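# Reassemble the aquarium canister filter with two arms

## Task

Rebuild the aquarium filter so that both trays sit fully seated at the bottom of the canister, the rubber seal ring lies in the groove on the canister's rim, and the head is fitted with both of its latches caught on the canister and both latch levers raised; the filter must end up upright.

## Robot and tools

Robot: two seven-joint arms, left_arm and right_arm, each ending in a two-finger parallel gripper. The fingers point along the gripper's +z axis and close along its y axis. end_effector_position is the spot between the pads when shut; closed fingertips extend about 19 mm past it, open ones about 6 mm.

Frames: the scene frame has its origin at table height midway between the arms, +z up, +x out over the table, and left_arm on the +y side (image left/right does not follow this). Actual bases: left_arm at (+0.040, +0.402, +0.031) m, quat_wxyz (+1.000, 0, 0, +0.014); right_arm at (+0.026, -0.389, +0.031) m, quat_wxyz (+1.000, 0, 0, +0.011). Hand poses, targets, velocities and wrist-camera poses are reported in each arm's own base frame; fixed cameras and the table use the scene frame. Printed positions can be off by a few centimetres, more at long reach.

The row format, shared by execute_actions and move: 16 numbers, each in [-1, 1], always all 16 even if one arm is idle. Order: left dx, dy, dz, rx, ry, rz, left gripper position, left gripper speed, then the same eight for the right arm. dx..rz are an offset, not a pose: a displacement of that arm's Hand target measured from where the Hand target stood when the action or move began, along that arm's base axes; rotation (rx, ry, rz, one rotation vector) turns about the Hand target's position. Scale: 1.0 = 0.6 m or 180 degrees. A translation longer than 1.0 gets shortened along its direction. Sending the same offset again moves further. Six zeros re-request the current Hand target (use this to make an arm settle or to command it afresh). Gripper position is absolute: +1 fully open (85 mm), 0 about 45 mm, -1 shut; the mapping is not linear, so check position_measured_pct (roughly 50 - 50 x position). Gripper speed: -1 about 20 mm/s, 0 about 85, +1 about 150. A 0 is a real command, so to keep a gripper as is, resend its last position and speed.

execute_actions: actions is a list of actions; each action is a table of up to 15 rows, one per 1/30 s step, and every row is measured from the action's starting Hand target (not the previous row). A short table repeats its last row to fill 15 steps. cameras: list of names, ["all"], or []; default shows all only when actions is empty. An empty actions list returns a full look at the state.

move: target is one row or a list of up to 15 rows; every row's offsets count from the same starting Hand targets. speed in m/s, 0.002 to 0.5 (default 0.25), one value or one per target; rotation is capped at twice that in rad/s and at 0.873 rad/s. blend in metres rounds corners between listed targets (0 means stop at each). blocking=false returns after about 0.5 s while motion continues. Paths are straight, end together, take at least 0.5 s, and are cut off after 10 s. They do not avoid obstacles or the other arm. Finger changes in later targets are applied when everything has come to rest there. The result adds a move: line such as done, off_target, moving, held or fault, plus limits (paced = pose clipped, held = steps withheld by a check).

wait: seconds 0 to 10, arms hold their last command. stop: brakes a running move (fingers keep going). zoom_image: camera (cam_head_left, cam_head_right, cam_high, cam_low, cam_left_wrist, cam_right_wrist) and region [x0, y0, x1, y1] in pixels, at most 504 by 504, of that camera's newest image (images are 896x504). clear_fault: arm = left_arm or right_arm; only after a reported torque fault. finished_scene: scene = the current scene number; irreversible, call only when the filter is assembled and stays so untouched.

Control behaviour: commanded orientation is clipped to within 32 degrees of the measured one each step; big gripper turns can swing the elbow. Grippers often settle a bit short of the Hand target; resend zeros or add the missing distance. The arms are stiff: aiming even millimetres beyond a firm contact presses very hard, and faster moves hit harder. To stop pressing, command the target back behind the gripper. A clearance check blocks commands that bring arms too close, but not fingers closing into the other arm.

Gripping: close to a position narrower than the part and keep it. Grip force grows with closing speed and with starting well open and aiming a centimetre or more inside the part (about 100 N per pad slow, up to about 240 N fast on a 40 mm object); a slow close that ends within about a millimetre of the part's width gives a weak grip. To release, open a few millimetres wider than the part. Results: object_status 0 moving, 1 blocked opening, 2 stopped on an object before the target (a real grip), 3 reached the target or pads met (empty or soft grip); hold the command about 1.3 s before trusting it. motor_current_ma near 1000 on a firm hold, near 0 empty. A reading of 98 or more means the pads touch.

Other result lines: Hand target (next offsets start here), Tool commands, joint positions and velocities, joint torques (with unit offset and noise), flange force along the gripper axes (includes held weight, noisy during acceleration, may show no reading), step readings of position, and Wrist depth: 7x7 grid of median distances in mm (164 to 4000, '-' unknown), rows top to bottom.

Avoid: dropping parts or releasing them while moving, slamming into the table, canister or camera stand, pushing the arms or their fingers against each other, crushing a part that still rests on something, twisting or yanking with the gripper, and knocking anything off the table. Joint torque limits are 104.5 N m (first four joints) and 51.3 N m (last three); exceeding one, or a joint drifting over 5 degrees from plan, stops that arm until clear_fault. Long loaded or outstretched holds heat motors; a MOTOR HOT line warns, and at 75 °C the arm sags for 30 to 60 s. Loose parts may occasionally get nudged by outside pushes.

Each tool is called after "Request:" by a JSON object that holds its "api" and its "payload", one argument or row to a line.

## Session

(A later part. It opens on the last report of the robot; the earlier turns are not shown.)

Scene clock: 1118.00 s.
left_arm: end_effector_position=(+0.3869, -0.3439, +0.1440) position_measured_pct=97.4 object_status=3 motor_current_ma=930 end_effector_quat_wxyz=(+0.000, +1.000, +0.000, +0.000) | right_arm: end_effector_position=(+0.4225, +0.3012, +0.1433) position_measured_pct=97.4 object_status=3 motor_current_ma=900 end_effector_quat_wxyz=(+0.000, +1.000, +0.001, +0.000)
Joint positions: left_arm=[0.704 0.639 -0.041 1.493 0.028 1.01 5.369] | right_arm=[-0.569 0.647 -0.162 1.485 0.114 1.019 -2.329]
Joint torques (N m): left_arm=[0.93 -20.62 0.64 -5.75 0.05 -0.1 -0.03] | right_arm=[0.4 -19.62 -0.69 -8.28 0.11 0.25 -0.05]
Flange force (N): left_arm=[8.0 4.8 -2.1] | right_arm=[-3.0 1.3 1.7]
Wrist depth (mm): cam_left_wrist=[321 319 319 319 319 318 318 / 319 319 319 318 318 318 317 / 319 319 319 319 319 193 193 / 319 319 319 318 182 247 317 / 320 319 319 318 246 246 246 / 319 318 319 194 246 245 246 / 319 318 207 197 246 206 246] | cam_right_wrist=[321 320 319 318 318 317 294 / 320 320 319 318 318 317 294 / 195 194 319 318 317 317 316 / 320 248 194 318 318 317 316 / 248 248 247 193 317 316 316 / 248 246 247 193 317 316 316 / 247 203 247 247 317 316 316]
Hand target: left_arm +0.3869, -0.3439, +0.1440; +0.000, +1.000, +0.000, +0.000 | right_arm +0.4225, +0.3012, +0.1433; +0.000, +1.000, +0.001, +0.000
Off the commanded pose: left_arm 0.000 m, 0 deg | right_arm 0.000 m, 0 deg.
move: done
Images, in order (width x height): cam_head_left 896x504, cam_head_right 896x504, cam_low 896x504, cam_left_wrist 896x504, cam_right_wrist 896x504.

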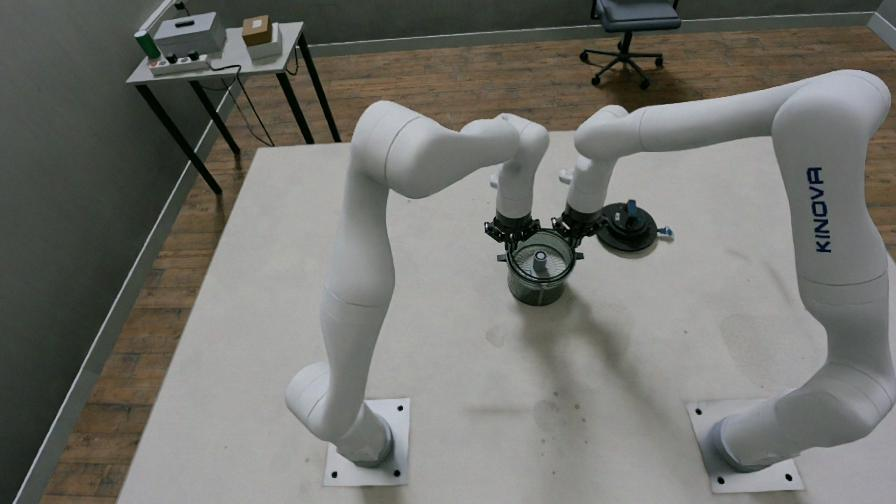

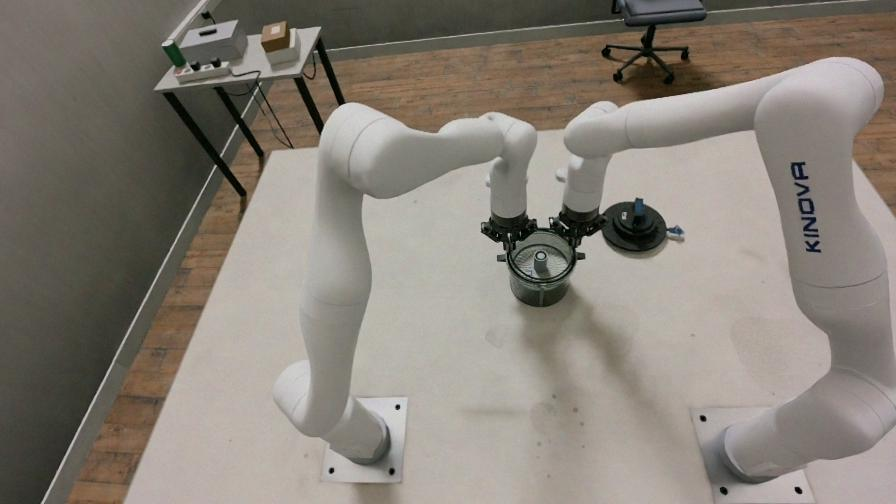

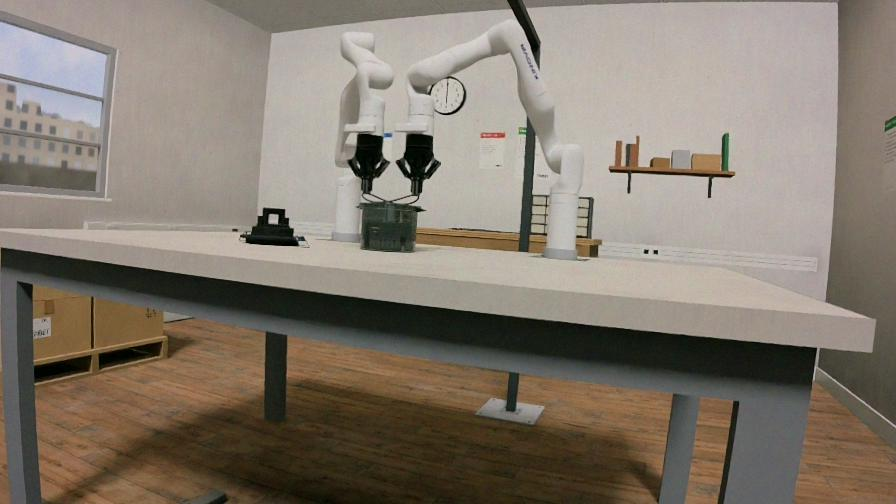

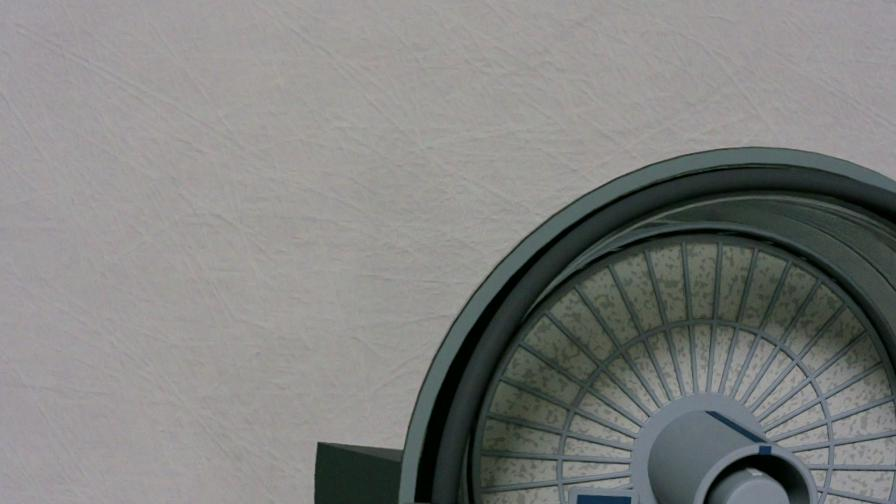

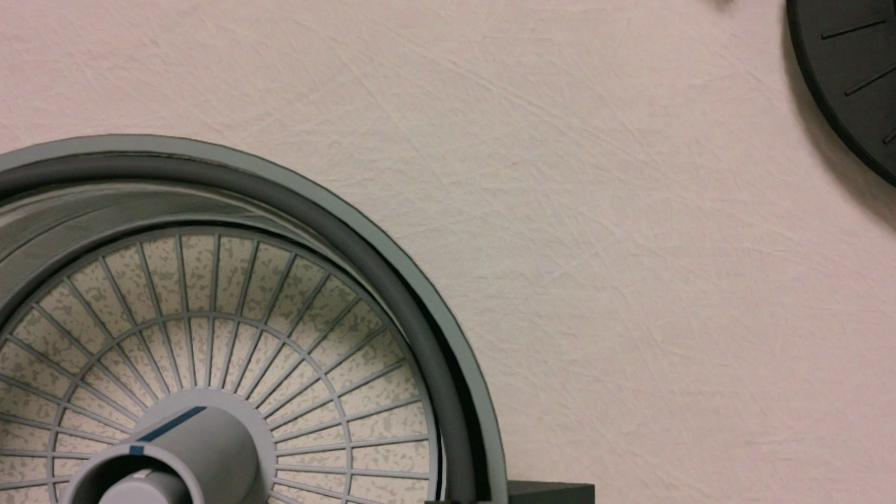

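Request:
{"api": "move", "payload": {
  "target": [0.0017,0.001,-0.0167,0,0,0,-0.95,-1,0.0017,-0.001,-0.0167,0,0,0,-0.95,-1],
  "speed": 0.03,
  "cameras": ["cam_left_wrist","cam_right_wrist","cam_low","cam_head_left"]
}}

Request:
{"api": "zoom_image", "payload": {
  "camera": "cam_head_left",
  "region": [490, 200, 600, 310]
}}

Request:
{"api": "zoom_image", "payload": {
  "camera": "cam_low",
  "region": [340, 180, 440, 260]
}}

Scene clock: 1136.50 s.
left_arm: end_effector_position=(+0.3879, -0.3433, +0.1340) position_measured_pct=97.4 object_status=3 motor_current_ma=930 end_effector_quat_wxyz=(+0.000, +1.000, +0.000, +0.000) | right_arm: end_effector_position=(+0.4235, +0.3006, +0.1333) position_measured_pct=97.4 object_status=3 motor_current_ma=900 end_effector_quat_wxyz=(+0.000, +1.000, +0.001, +0.000)
Joint positions: left_arm=[0.702 0.652 -0.041 1.504 0.029 0.985 5.366] | right_arm=[-0.568 0.66 -0.161 1.496 0.117 0.994 -2.329]
Joint torques (N m): left_arm=[0.96 -20.85 0.66 -5.78 0.06 -0.1 -0.05] | right_arm=[0.34 -19.75 -0.71 -8.21 0.12 0 -0.08]
Flange force (N): left_arm=[7.8 4.6 -1.6] | right_arm=[-2.6 1.2 1.1]
Wrist depth (mm): cam_left_wrist=[310 310 310 309 309 309 308 / 311 309 310 309 308 307 308 / 309 310 308 309 308 184 183 / 310 308 308 309 176 237 236 / 309 308 308 309 237 236 236 / 309 309 308 183 236 236 235 / 309 308 308 188 236 205 235] | cam_right_wrist=[311 310 309 308 308 308 284 / 311 310 310 308 308 307 288 / 185 184 308 309 307 307 306 / 238 237 188 308 307 307 306 / 238 238 237 183 307 307 306 / 238 237 237 183 307 306 306 / 237 204 237 237 307 306 306]
Hand target: left_arm +0.3879, -0.3433, +0.1339; +0.000, +1.000, +0.000, +0.000 | right_arm +0.4235, +0.3006, +0.1333; +0.000, +1.000, +0.001, +0.000
Off the commanded pose: left_arm 0.000 m, 0 deg | right_arm 0.000 m, 0 deg.
move: done
Images, in order (width x height): cam_head_left 896x504, cam_low 896x504, cam_left_wrist 896x504, cam_right_wrist 896x504.

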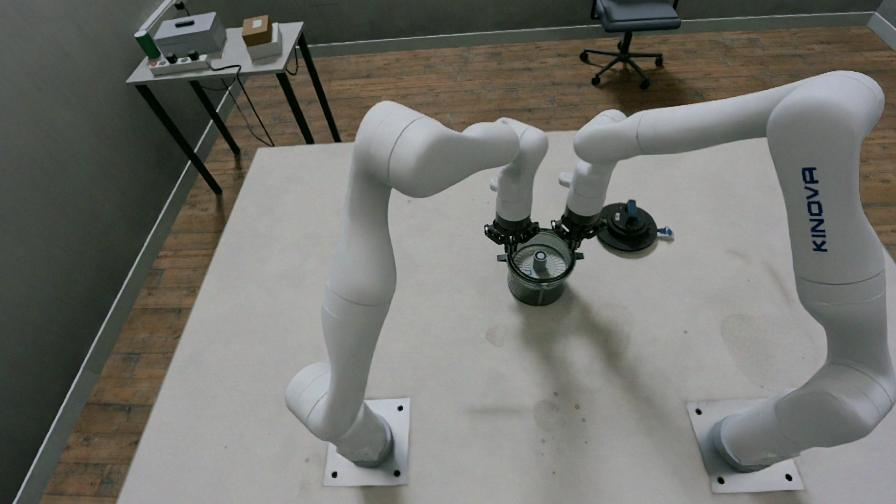

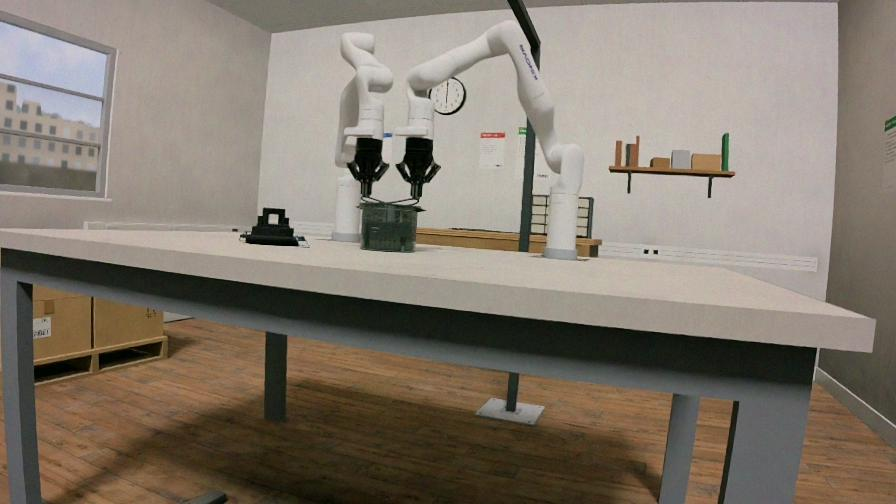

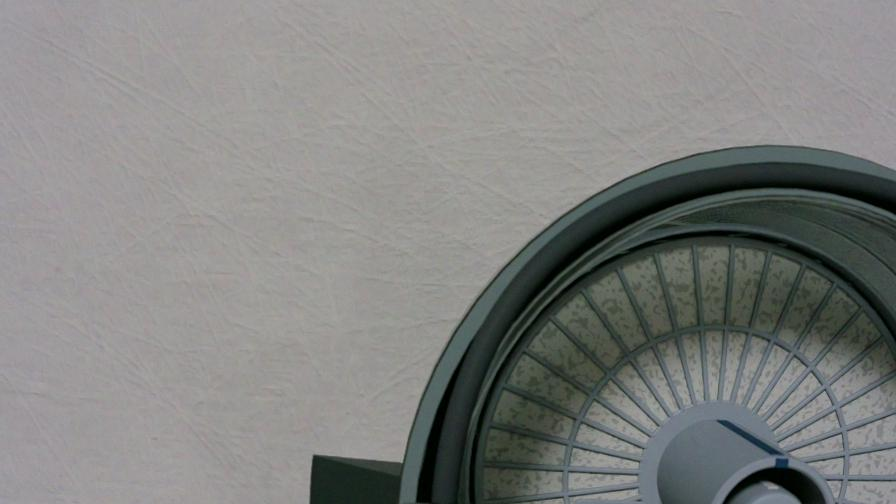

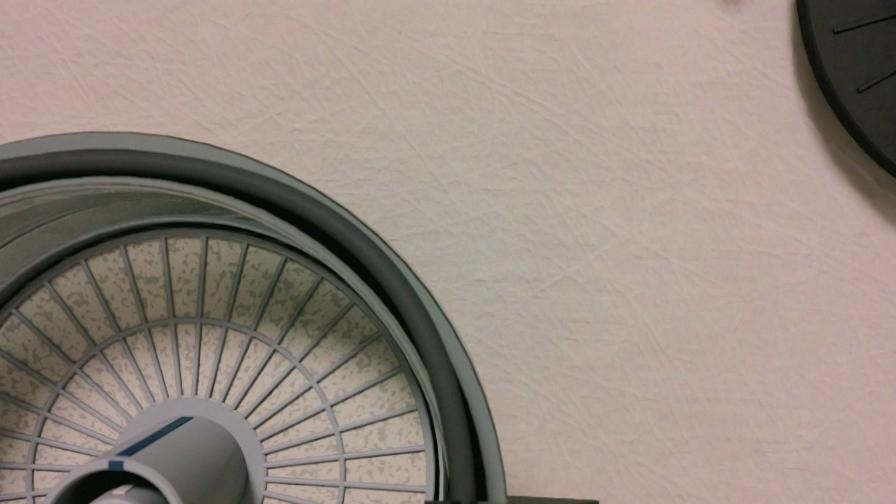

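Scaled by 4.582 from the camera's 896x504 image, which has a finer 1280x720 frame.

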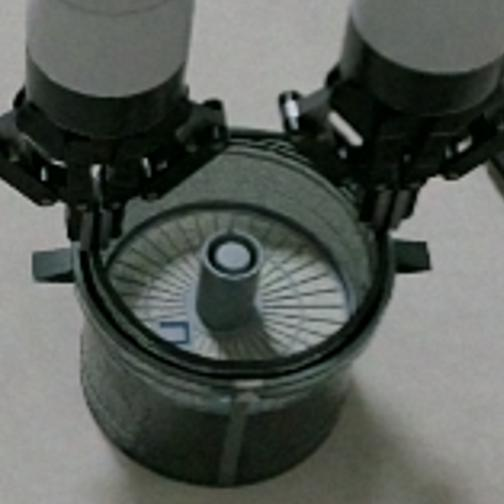

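Scaled by 5.040 from the camera's 896x504 image, which has a finer 1280x720 frame.

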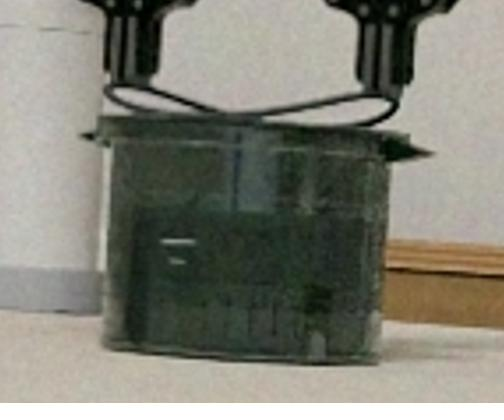

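Request:
{"api": "move", "payload": {
  "target": [0,0.0012,-0.0133,0,0,0,-0.95,-1,0,-0.0012,-0.0133,0,0,0,-0.95,-1],
  "speed": 0.03,
  "cameras": ["cam_left_wrist","cam_right_wrist","cam_low","cam_head_left"]
}}

Request:
{"api": "zoom_image", "payload": {
  "camera": "cam_head_left",
  "region": [490, 200, 600, 310]
}}

Request:
{"api": "zoom_image", "payload": {
  "camera": "cam_low",
  "region": [340, 180, 440, 260]
}}

Scene clock: 1145.67 s.
left_arm: end_effector_position=(+0.3879, -0.3426, +0.1260) position_measured_pct=97.4 object_status=3 motor_current_ma=930 end_effector_quat_wxyz=(+0.000, +1.000, +0.000, +0.000) | right_arm: end_effector_position=(+0.4235, +0.2999, +0.1253) position_measured_pct=97.4 object_status=3 motor_current_ma=900 end_effector_quat_wxyz=(+0.000, +1.000, +0.000, +0.000)
Joint positions: left_arm=[0.701 0.662 -0.041 1.515 0.03 0.964 5.365] | right_arm=[-0.567 0.67 -0.16 1.507 0.12 0.974 -2.33]
Joint torques (N m): left_arm=[1.01 -20.91 0.66 -5.74 0.07 0.03 -0.03] | right_arm=[0.34 -19.86 -0.67 -7.84 0.15 0.1 -0.08]
Flange force (N): left_arm=[7.5 4.1 -1.0] | right_arm=[-1.8 0.7 1.0]
Wrist depth (mm): cam_left_wrist=[302 301 302 301 300 300 301 / 302 301 300 301 301 299 299 / 302 300 300 301 300 176 175 / 301 301 301 300 180 228 228 / 301 301 299 301 229 228 228 / 301 301 300 249 228 228 228 / 301 300 301 186 228 207 227] | cam_right_wrist=[303 302 301 301 300 299 277 / 303 302 301 300 300 299 298 / 175 176 301 301 300 299 298 / 230 230 180 300 299 299 298 / 231 229 229 300 299 299 298 / 230 229 229 175 299 299 298 / 229 214 229 229 299 298 298]
Hand target: left_arm +0.3879, -0.3426, +0.1260; +0.000, +1.000, +0.000, +0.000 | right_arm +0.4235, +0.2999, +0.1253; +0.000, +1.000, +0.000, +0.000
Off the commanded pose: left_arm 0.000 m, 0 deg | right_arm 0.000 m, 0 deg.
move: done
Images, in order (width x height): cam_head_left 896x504, cam_low 896x504, cam_left_wrist 896x504, cam_right_wrist 896x504.

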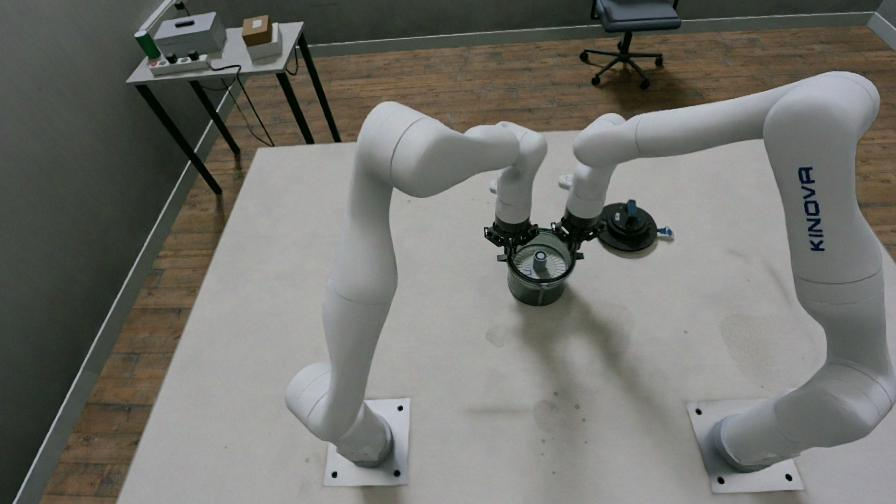

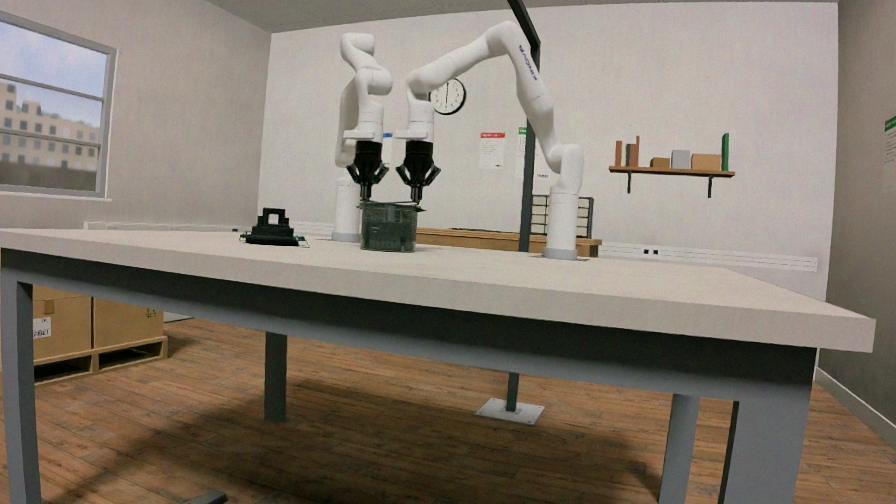

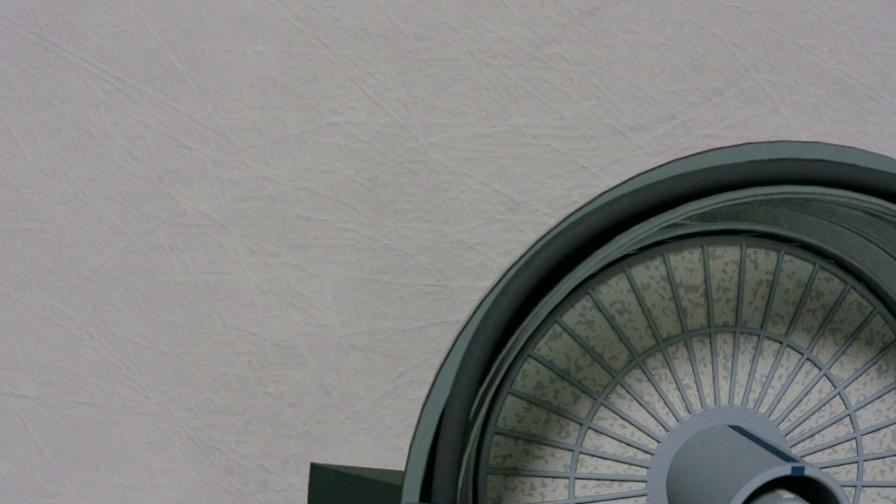

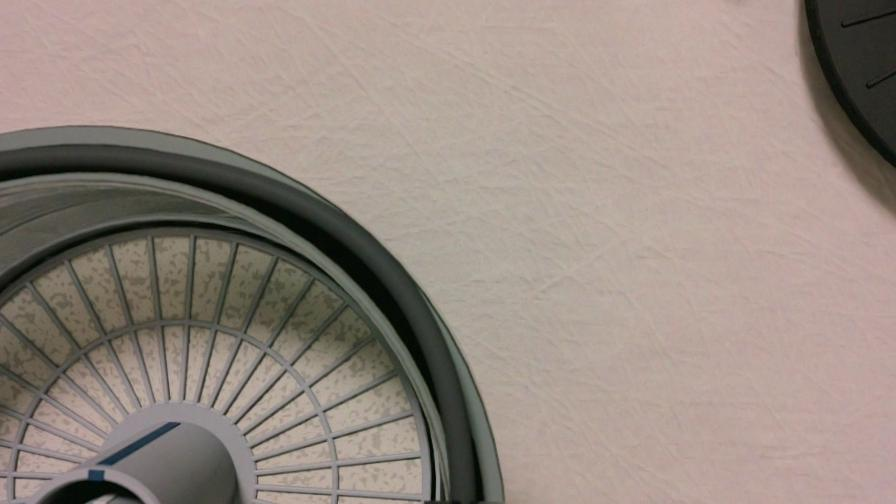

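Scaled by 4.582 from the camera's 896x504 image, which has a finer 1280x720 frame.

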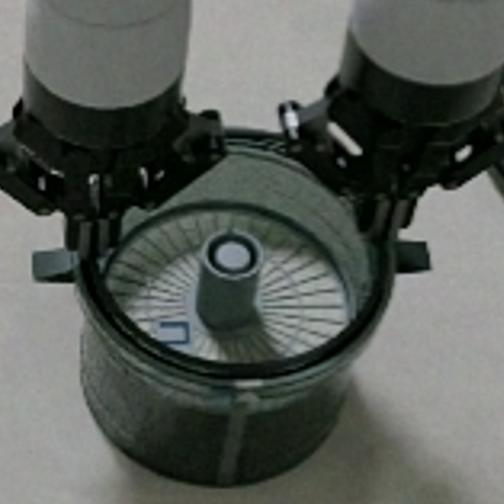

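Scaled by 5.040 from the camera's 896x504 image, which has a finer 1280x720 frame.

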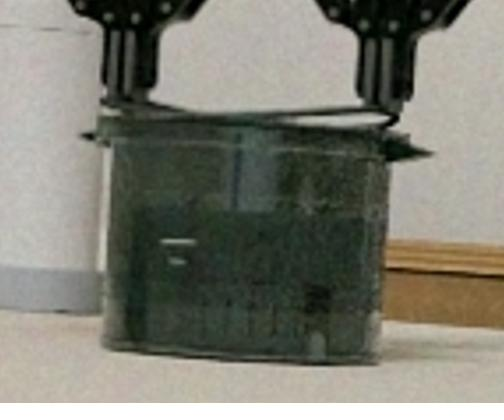

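Request:
{"api": "zoom_image", "payload": {
  "camera": "cam_left_wrist",
  "region": [390, 120, 896, 504]
}}

Request:
{"api": "zoom_image", "payload": {
  "camera": "cam_right_wrist",
  "region": [0, 110, 504, 504]
}}

Region (390, 120, 896, 504) is 506x384 pixels. A region can be at most 504 by 504 pixels.

Scaled by 1.000.

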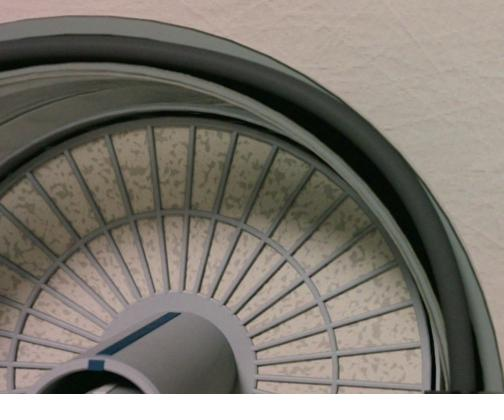

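Request:
{"api": "zoom_image", "payload": {
  "camera": "cam_left_wrist",
  "region": [392, 110, 896, 504]
}}

Scaled by 1.000.

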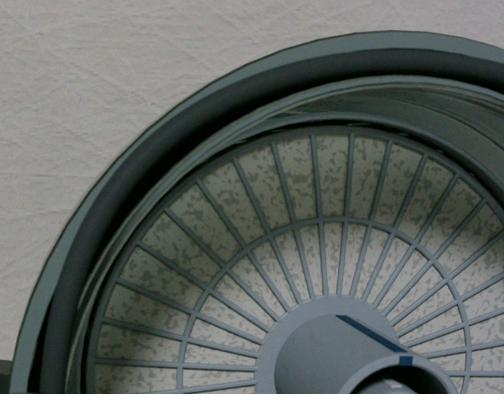

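Request:
{"api": "move", "payload": {
  "target": [0,0.002,-0.01,0,0,0,-0.95,-1,0,-0.002,-0.01,0,0,0,-0.95,-1],
  "speed": 0.03,
  "cameras": ["cam_left_wrist","cam_right_wrist","cam_low","cam_head_left"]
}}

Request:
{"api": "zoom_image", "payload": {
  "camera": "cam_head_left",
  "region": [490, 200, 600, 310]
}}

Request:
{"api": "zoom_image", "payload": {
  "camera": "cam_low",
  "region": [340, 180, 440, 260]
}}

Scene clock: 1178.27 s.
left_arm: end_effector_position=(+0.3879, -0.3414, +0.1200) position_measured_pct=97.4 object_status=3 motor_current_ma=930 end_effector_quat_wxyz=(+0.000, +1.000, +0.000, +0.000) | right_arm: end_effector_position=(+0.4235, +0.2987, +0.1193) position_measured_pct=97.4 object_status=3 motor_current_ma=900 end_effector_quat_wxyz=(+0.000, +1.000, +0.000, +0.000)
Joint positions: left_arm=[0.699 0.669 -0.041 1.525 0.03 0.948 5.362] | right_arm=[-0.566 0.677 -0.159 1.516 0.121 0.957 -2.33]
Joint torques (N m): left_arm=[0.92 -20.97 0.65 -5.55 0.05 -0.06 -0.02] | right_arm=[0.36 -19.94 -0.64 -8 0.12 0.12 -0.07]
Flange force (N): left_arm=[7.9 4.6 -1.2] | right_arm=[-2.6 1.1 1.4]
Wrist depth (mm): cam_left_wrist=[296 295 295 295 295 294 294 / 296 295 295 295 294 294 294 / 296 295 295 295 295 170 170 / 296 295 294 295 170 222 222 / 296 295 295 294 223 222 222 / 294 295 294 294 223 222 222 / 295 294 294 185 222 207 196] | cam_right_wrist=[297 296 295 294 293 293 272 / 297 296 295 295 294 293 292 / 175 170 295 294 293 293 292 / 225 224 170 294 293 293 292 / 224 224 223 294 293 292 292 / 224 223 223 234 293 293 292 / 223 208 223 223 293 292 292]
Hand target: left_arm +0.3879, -0.3414, +0.1200; +0.000, +1.000, +0.000, +0.000 | right_arm +0.4235, +0.2987, +0.1193; +0.000, +1.000, +0.000, +0.000
Off the commanded pose: left_arm 0.000 m, 0 deg | right_arm 0.000 m, 0 deg.
move: done
Images, in order (width x height): cam_head_left 896x504, cam_low 896x504, cam_left_wrist 896x504, cam_right_wrist 896x504.

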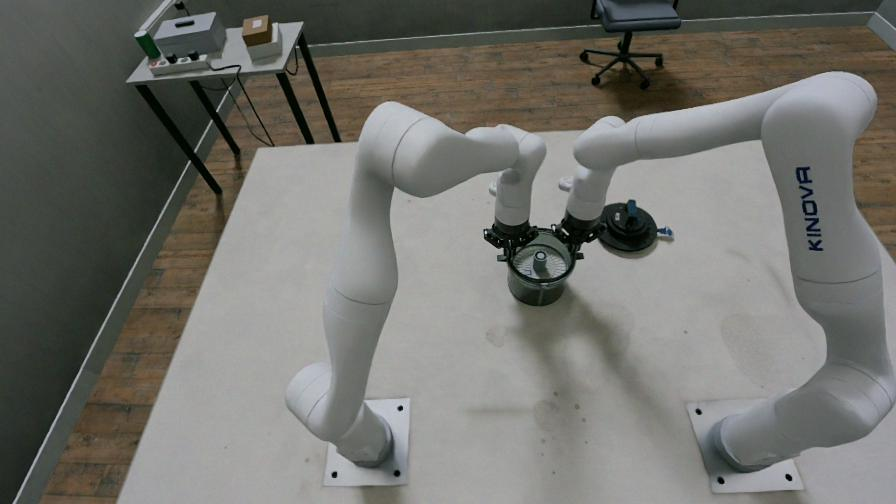

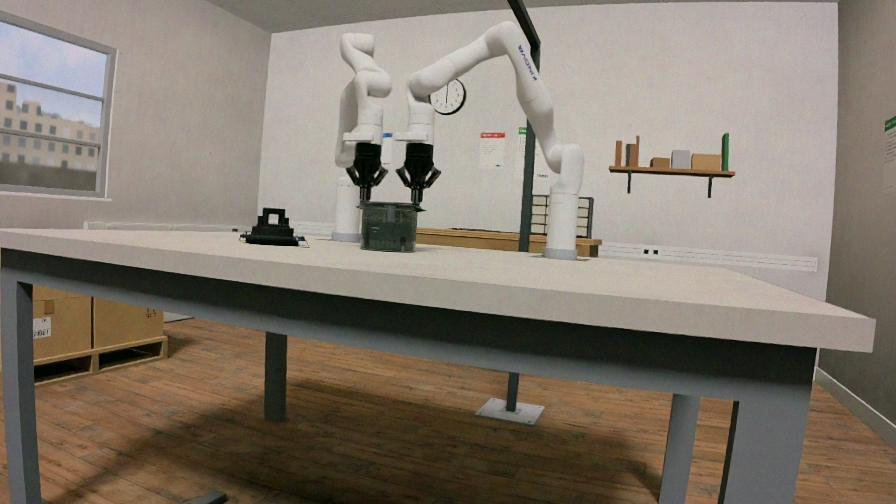

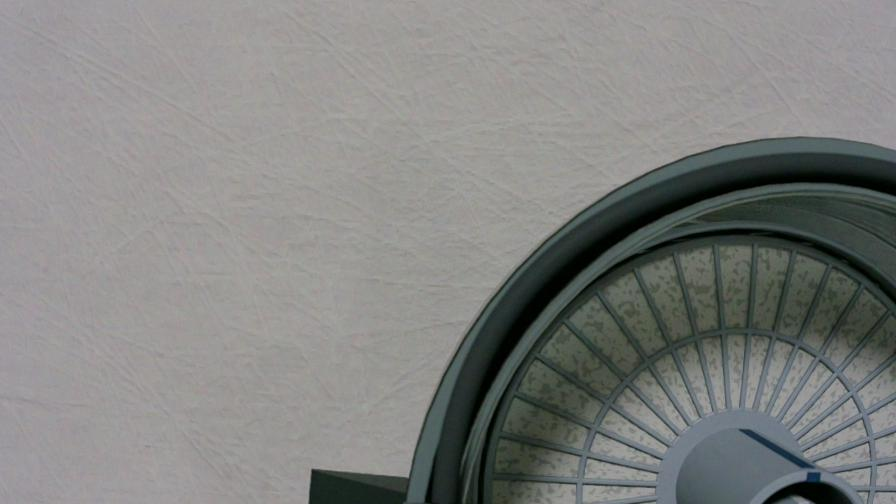

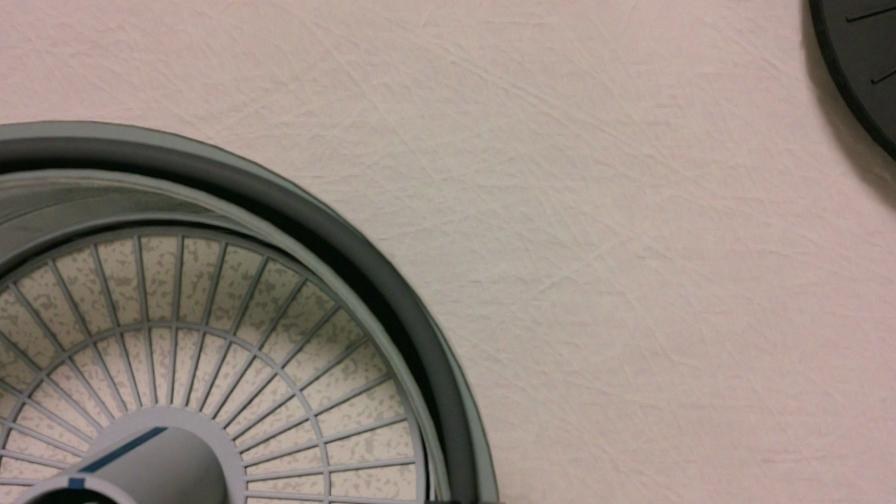

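Scaled by 4.582 from the camera's 896x504 image, which has a finer 1280x720 frame.

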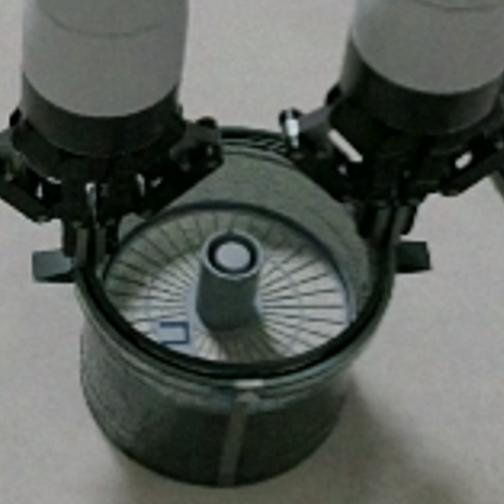

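Scaled by 5.040 from the camera's 896x504 image, which has a finer 1280x720 frame.

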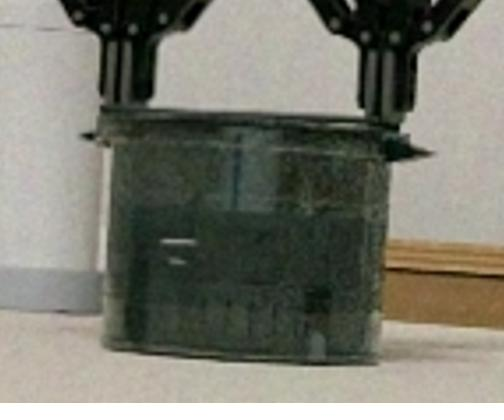

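Request:
{"api": "zoom_image", "payload": {
  "camera": "cam_right_wrist",
  "region": [250, 170, 504, 504]
}}

Request:
{"api": "zoom_image", "payload": {
  "camera": "cam_left_wrist",
  "region": [394, 170, 648, 504]
}}

Request:
{"api": "zoom_image", "payload": {
  "camera": "cam_head_left",
  "region": [500, 240, 590, 300]
}}

Scaled by 1.509 from the camera's 896x504 image, which has a finer 1280x720 frame.

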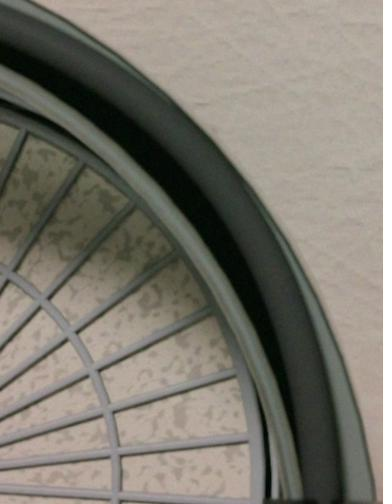

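Scaled by 1.509 from the camera's 896x504 image, which has a finer 1280x720 frame.

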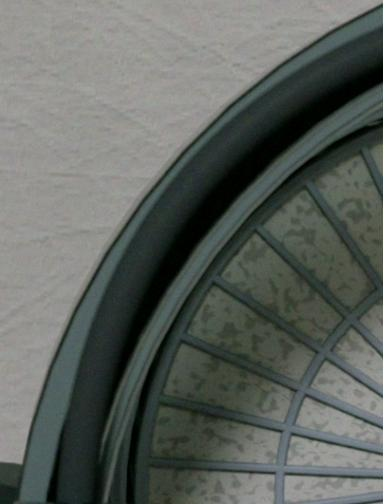

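Scaled by 5.600 from the camera's 896x504 image, which has a finer 1280x720 frame.

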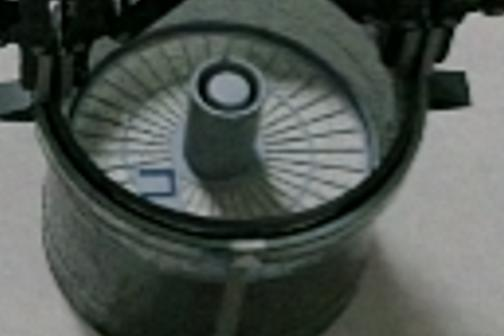

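Request:
{"api": "move", "payload": {
  "target": [-0.0008,0.0013,-0.0158,0,0,0,-0.95,-1,-0.0008,-0.002,-0.0158,0,0,0,-0.95,-1],
  "speed": 0.02,
  "cameras": ["cam_left_wrist","cam_right_wrist","cam_low","cam_head_left"]
}}

Request:
{"api": "zoom_image", "payload": {
  "camera": "cam_right_wrist",
  "region": [250, 170, 504, 504]
}}

Request:
{"api": "zoom_image", "payload": {
  "camera": "cam_left_wrist",
  "region": [394, 170, 648, 504]
}}

Request:
{"api": "zoom_image", "payload": {
  "camera": "cam_head_left",
  "region": [500, 240, 590, 300]
}}

Request:
{"api": "zoom_image", "payload": {
  "camera": "cam_low",
  "region": [340, 180, 440, 260]
}}

Scene clock: 1212.00 s.
left_arm: end_effector_position=(+0.3876, -0.3408, +0.1113) position_measured_pct=97.4 object_status=3 motor_current_ma=930 end_effector_quat_wxyz=(+0.000, +1.000, +0.000, +0.001) | right_arm: end_effector_position=(+0.4234, +0.2977, +0.1111) position_measured_pct=97.4 object_status=3 motor_current_ma=900 end_effector_quat_wxyz=(-0.001, +1.000, +0.001, +0.001)
Joint positions: left_arm=[0.698 0.679 -0.041 1.539 0.031 0.922 5.361] | right_arm=[-0.565 0.686 -0.157 1.531 0.124 0.932 -2.331]
Joint torques (N m): left_arm=[-0.23 55.77 0.47 6.75 0.82 -19.41 -0.13] | right_arm=[2.9 56.07 5.85 2.21 3.68 -21.36 0.02]
Flange force (N): left_arm=[-38.1 -32.8 -171.8] | right_arm=[-55.9 32.3 -172.0]
Wrist depth (mm): cam_left_wrist=[292 292 292 291 291 291 291 / 292 291 291 291 292 291 290 / 291 291 291 291 291 171 290 / 291 290 291 291 170 219 219 / 291 290 291 290 219 219 219 / 290 290 290 245 219 219 219 / 290 290 290 217 218 208 195] | cam_right_wrist=[294 293 292 291 290 289 274 / 293 293 292 291 290 289 288 / 172 215 292 291 290 289 288 / 221 220 - 291 290 289 288 / 221 220 220 290 289 289 288 / 221 220 220 262 289 288 287 / 219 207 219 219 289 288 288]
Hand target: left_arm +0.3874, -0.3406, +0.1105; +0.000, +1.000, +0.000, +0.000 | right_arm +0.4230, +0.2975, +0.1098; +0.000, +1.000, +0.001, +0.000
Off the commanded pose: left_arm 0.001 m, 0 deg | right_arm 0.001 m, 0 deg.
move: done
Images, in order (width x height): cam_head_left 896x504, cam_low 896x504, cam_left_wrist 896x504, cam_right_wrist 896x504.

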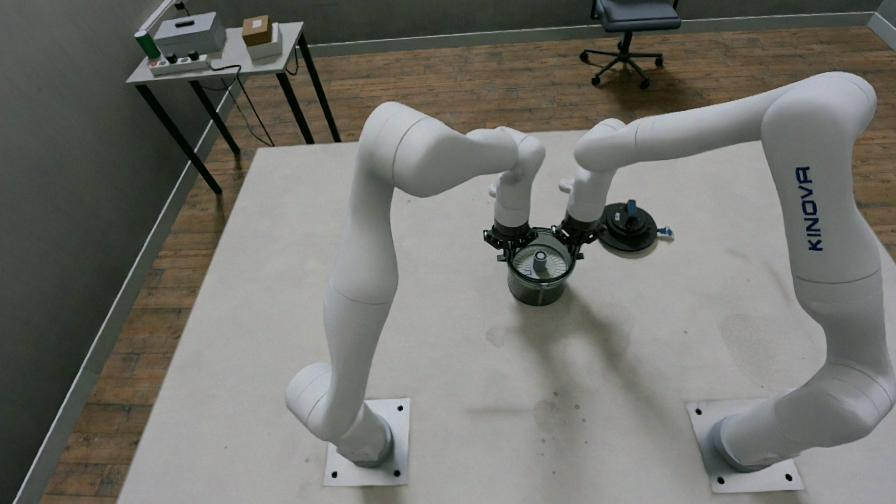

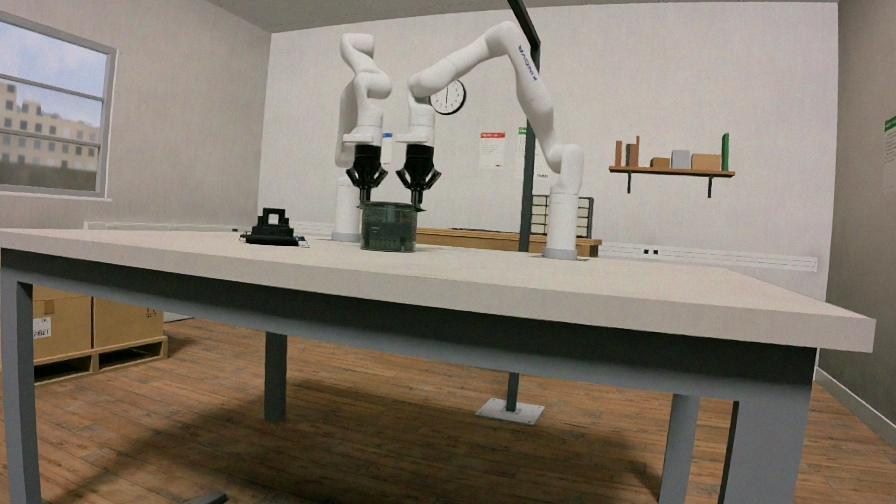

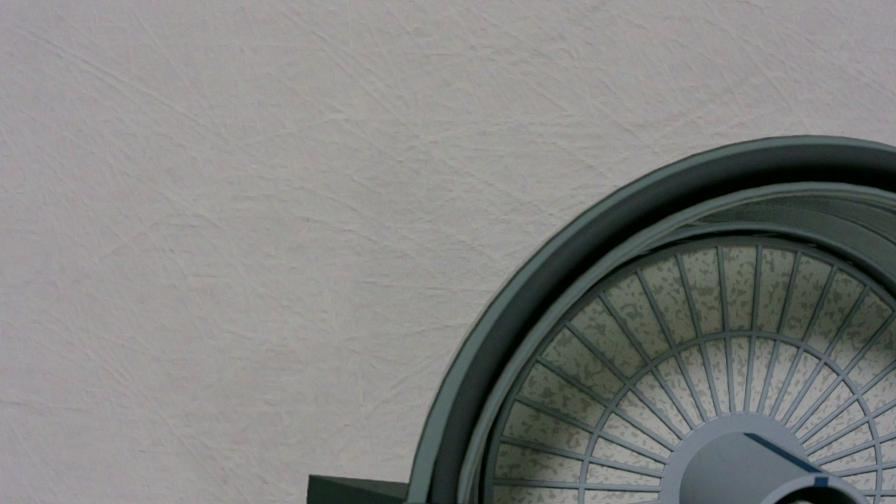

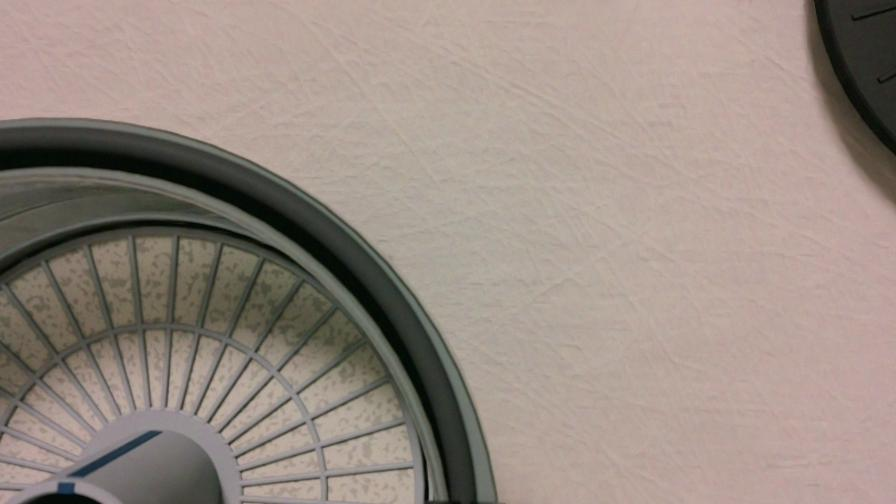

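Scaled by 1.509 from the camera's 896x504 image, which has a finer 1280x720 frame.

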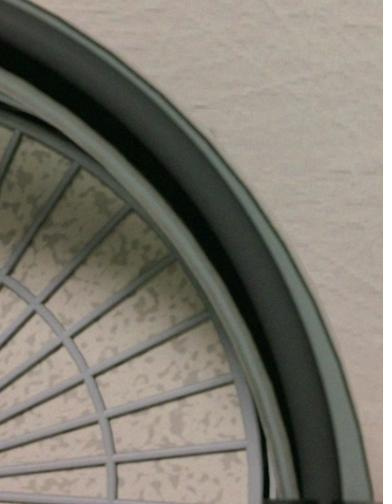

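Scaled by 1.509 from the camera's 896x504 image, which has a finer 1280x720 frame.

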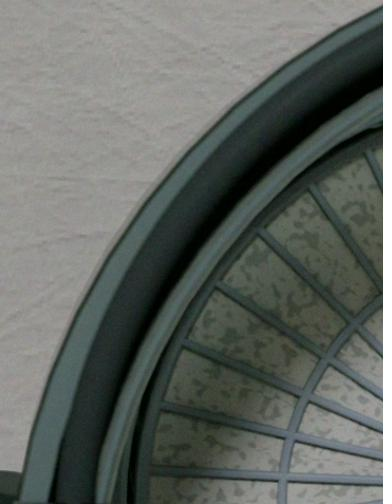

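Scaled by 5.600 from the camera's 896x504 image, which has a finer 1280x720 frame.

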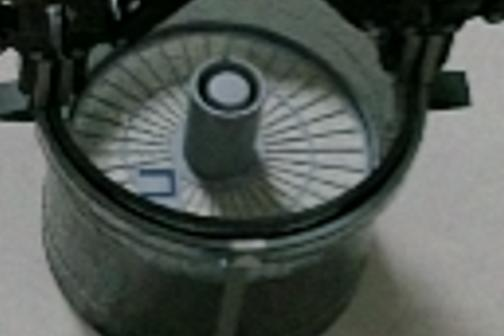

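Scaled by 5.040 from the camera's 896x504 image, which has a finer 1280x720 frame.

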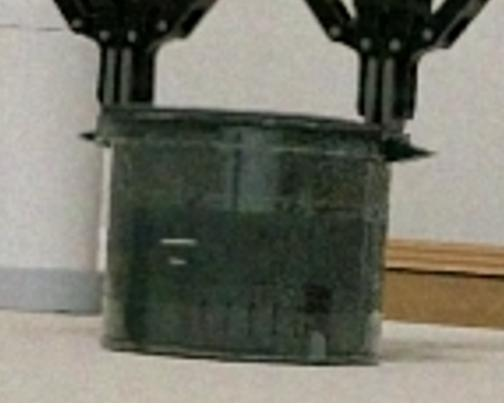

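Request:
{"api": "move", "payload": {
  "target": [0,0,0.0048,0,0,0,-0.95,-1,0,0,0.0060,0,0,0,-0.95,-1],
  "speed": 0.03
}}

Scene clock: 1218.13 s.
left_arm: end_effector_position=(+0.3874, -0.3405, +0.1132) position_measured_pct=97.4 object_status=3 motor_current_ma=930 end_effector_quat_wxyz=(+0.000, +1.000, +0.000, +0.000) | right_arm: end_effector_position=(+0.4230, +0.2974, +0.1132) position_measured_pct=97.4 object_status=3 motor_current_ma=900 end_effector_quat_wxyz=(+0.000, +1.000, +0.000, +0.000)
Joint positions: left_arm=[0.698 0.677 -0.041 1.536 0.031 0.929 5.361] | right_arm=[-0.565 0.684 -0.158 1.527 0.123 0.941 -2.33]
Joint torques (N m): left_arm=[0.34 24.26 0.45 5.89 0.34 -8.14 -0.05] | right_arm=[3.83 19.7 4.69 3.09 2.46 -5.98 -0.04]
Flange force (N): left_arm=[-12.3 -11.7 -97.5] | right_arm=[-23.1 7.2 -82.5]
Wrist depth (mm): cam_left_wrist=[292 292 292 291 291 291 292 / 292 292 291 291 291 291 291 / 291 290 291 290 290 170 290 / 291 291 291 290 170 219 219 / 292 291 291 291 219 219 219 / 291 290 290 245 218 218 218 / 291 290 291 217 218 208 195] | cam_right_wrist=[294 293 292 291 290 289 274 / 293 292 292 291 290 289 289 / 172 215 291 290 290 289 288 / 220 220 - 290 290 289 288 / 220 220 219 290 290 289 288 / 220 220 219 290 289 289 288 / 219 207 219 219 289 289 288]
Hand target: left_arm +0.3874, -0.3406, +0.1134; +0.000, +1.000, +0.000, +0.000 | right_arm +0.4230, +0.2975, +0.1134; +0.000, +1.000, +0.000, +0.000
Off the commanded pose: left_arm 0.000 m, 0 deg | right_arm 0.000 m, 0 deg.
move: done

Request:
{"api": "move", "payload": {
  "target": [0,0,0.0022,0,0,0,-0.95,-1,0,0,0.002,0,0,0,-0.95,-1],
  "speed": 0.03
}}

Scene clock: 1221.73 s.
left_arm: end_effector_position=(+0.3874, -0.3406, +0.1146) position_measured_pct=97.4 object_status=3 motor_current_ma=930 end_effector_quat_wxyz=(+0.000, +1.000, +0.000, +0.000) | right_arm: end_effector_position=(+0.4230, +0.2974, +0.1145) position_measured_pct=97.4 object_status=3 motor_current_ma=900 end_effector_quat_wxyz=(+0.000, +1.000, +0.000, +0.000)
Joint positions: left_arm=[0.698 0.675 -0.041 1.534 0.031 0.933 5.361] | right_arm=[-0.565 0.682 -0.158 1.526 0.123 0.944 -2.33]
Joint torques (N m): left_arm=[1.12 0.62 0.88 2.74 0.24 -1.65 -0.01] | right_arm=[3.89 -3.83 3.51 0.32 1.75 1.01 -0.1]
Flange force (N): left_arm=[3.6 0.2 -44.4] | right_arm=[-6.6 -4.3 -28.7]
Wrist depth (mm): cam_left_wrist=[292 292 291 292 291 291 291 / 292 291 291 291 290 291 291 / 291 292 291 291 290 170 290 / 291 291 291 290 170 219 219 / 291 290 291 290 219 219 219 / 290 291 291 245 219 219 218 / 291 290 291 175 219 207 196] | cam_right_wrist=[294 293 292 291 290 290 274 / 293 293 292 291 290 289 288 / 172 171 291 291 290 289 289 / 220 220 - 291 290 289 288 / 221 220 220 290 289 289 288 / 220 220 219 290 289 289 288 / 219 207 219 219 289 289 288]
Hand target: left_arm +0.3874, -0.3406, +0.1147; +0.000, +1.000, +0.000, +0.000 | right_arm +0.4230, +0.2974, +0.1146; +0.000, +1.000, +0.000, +0.000
Off the commanded pose: left_arm 0.000 m, 0 deg | right_arm 0.000 m, 0 deg.
move: done


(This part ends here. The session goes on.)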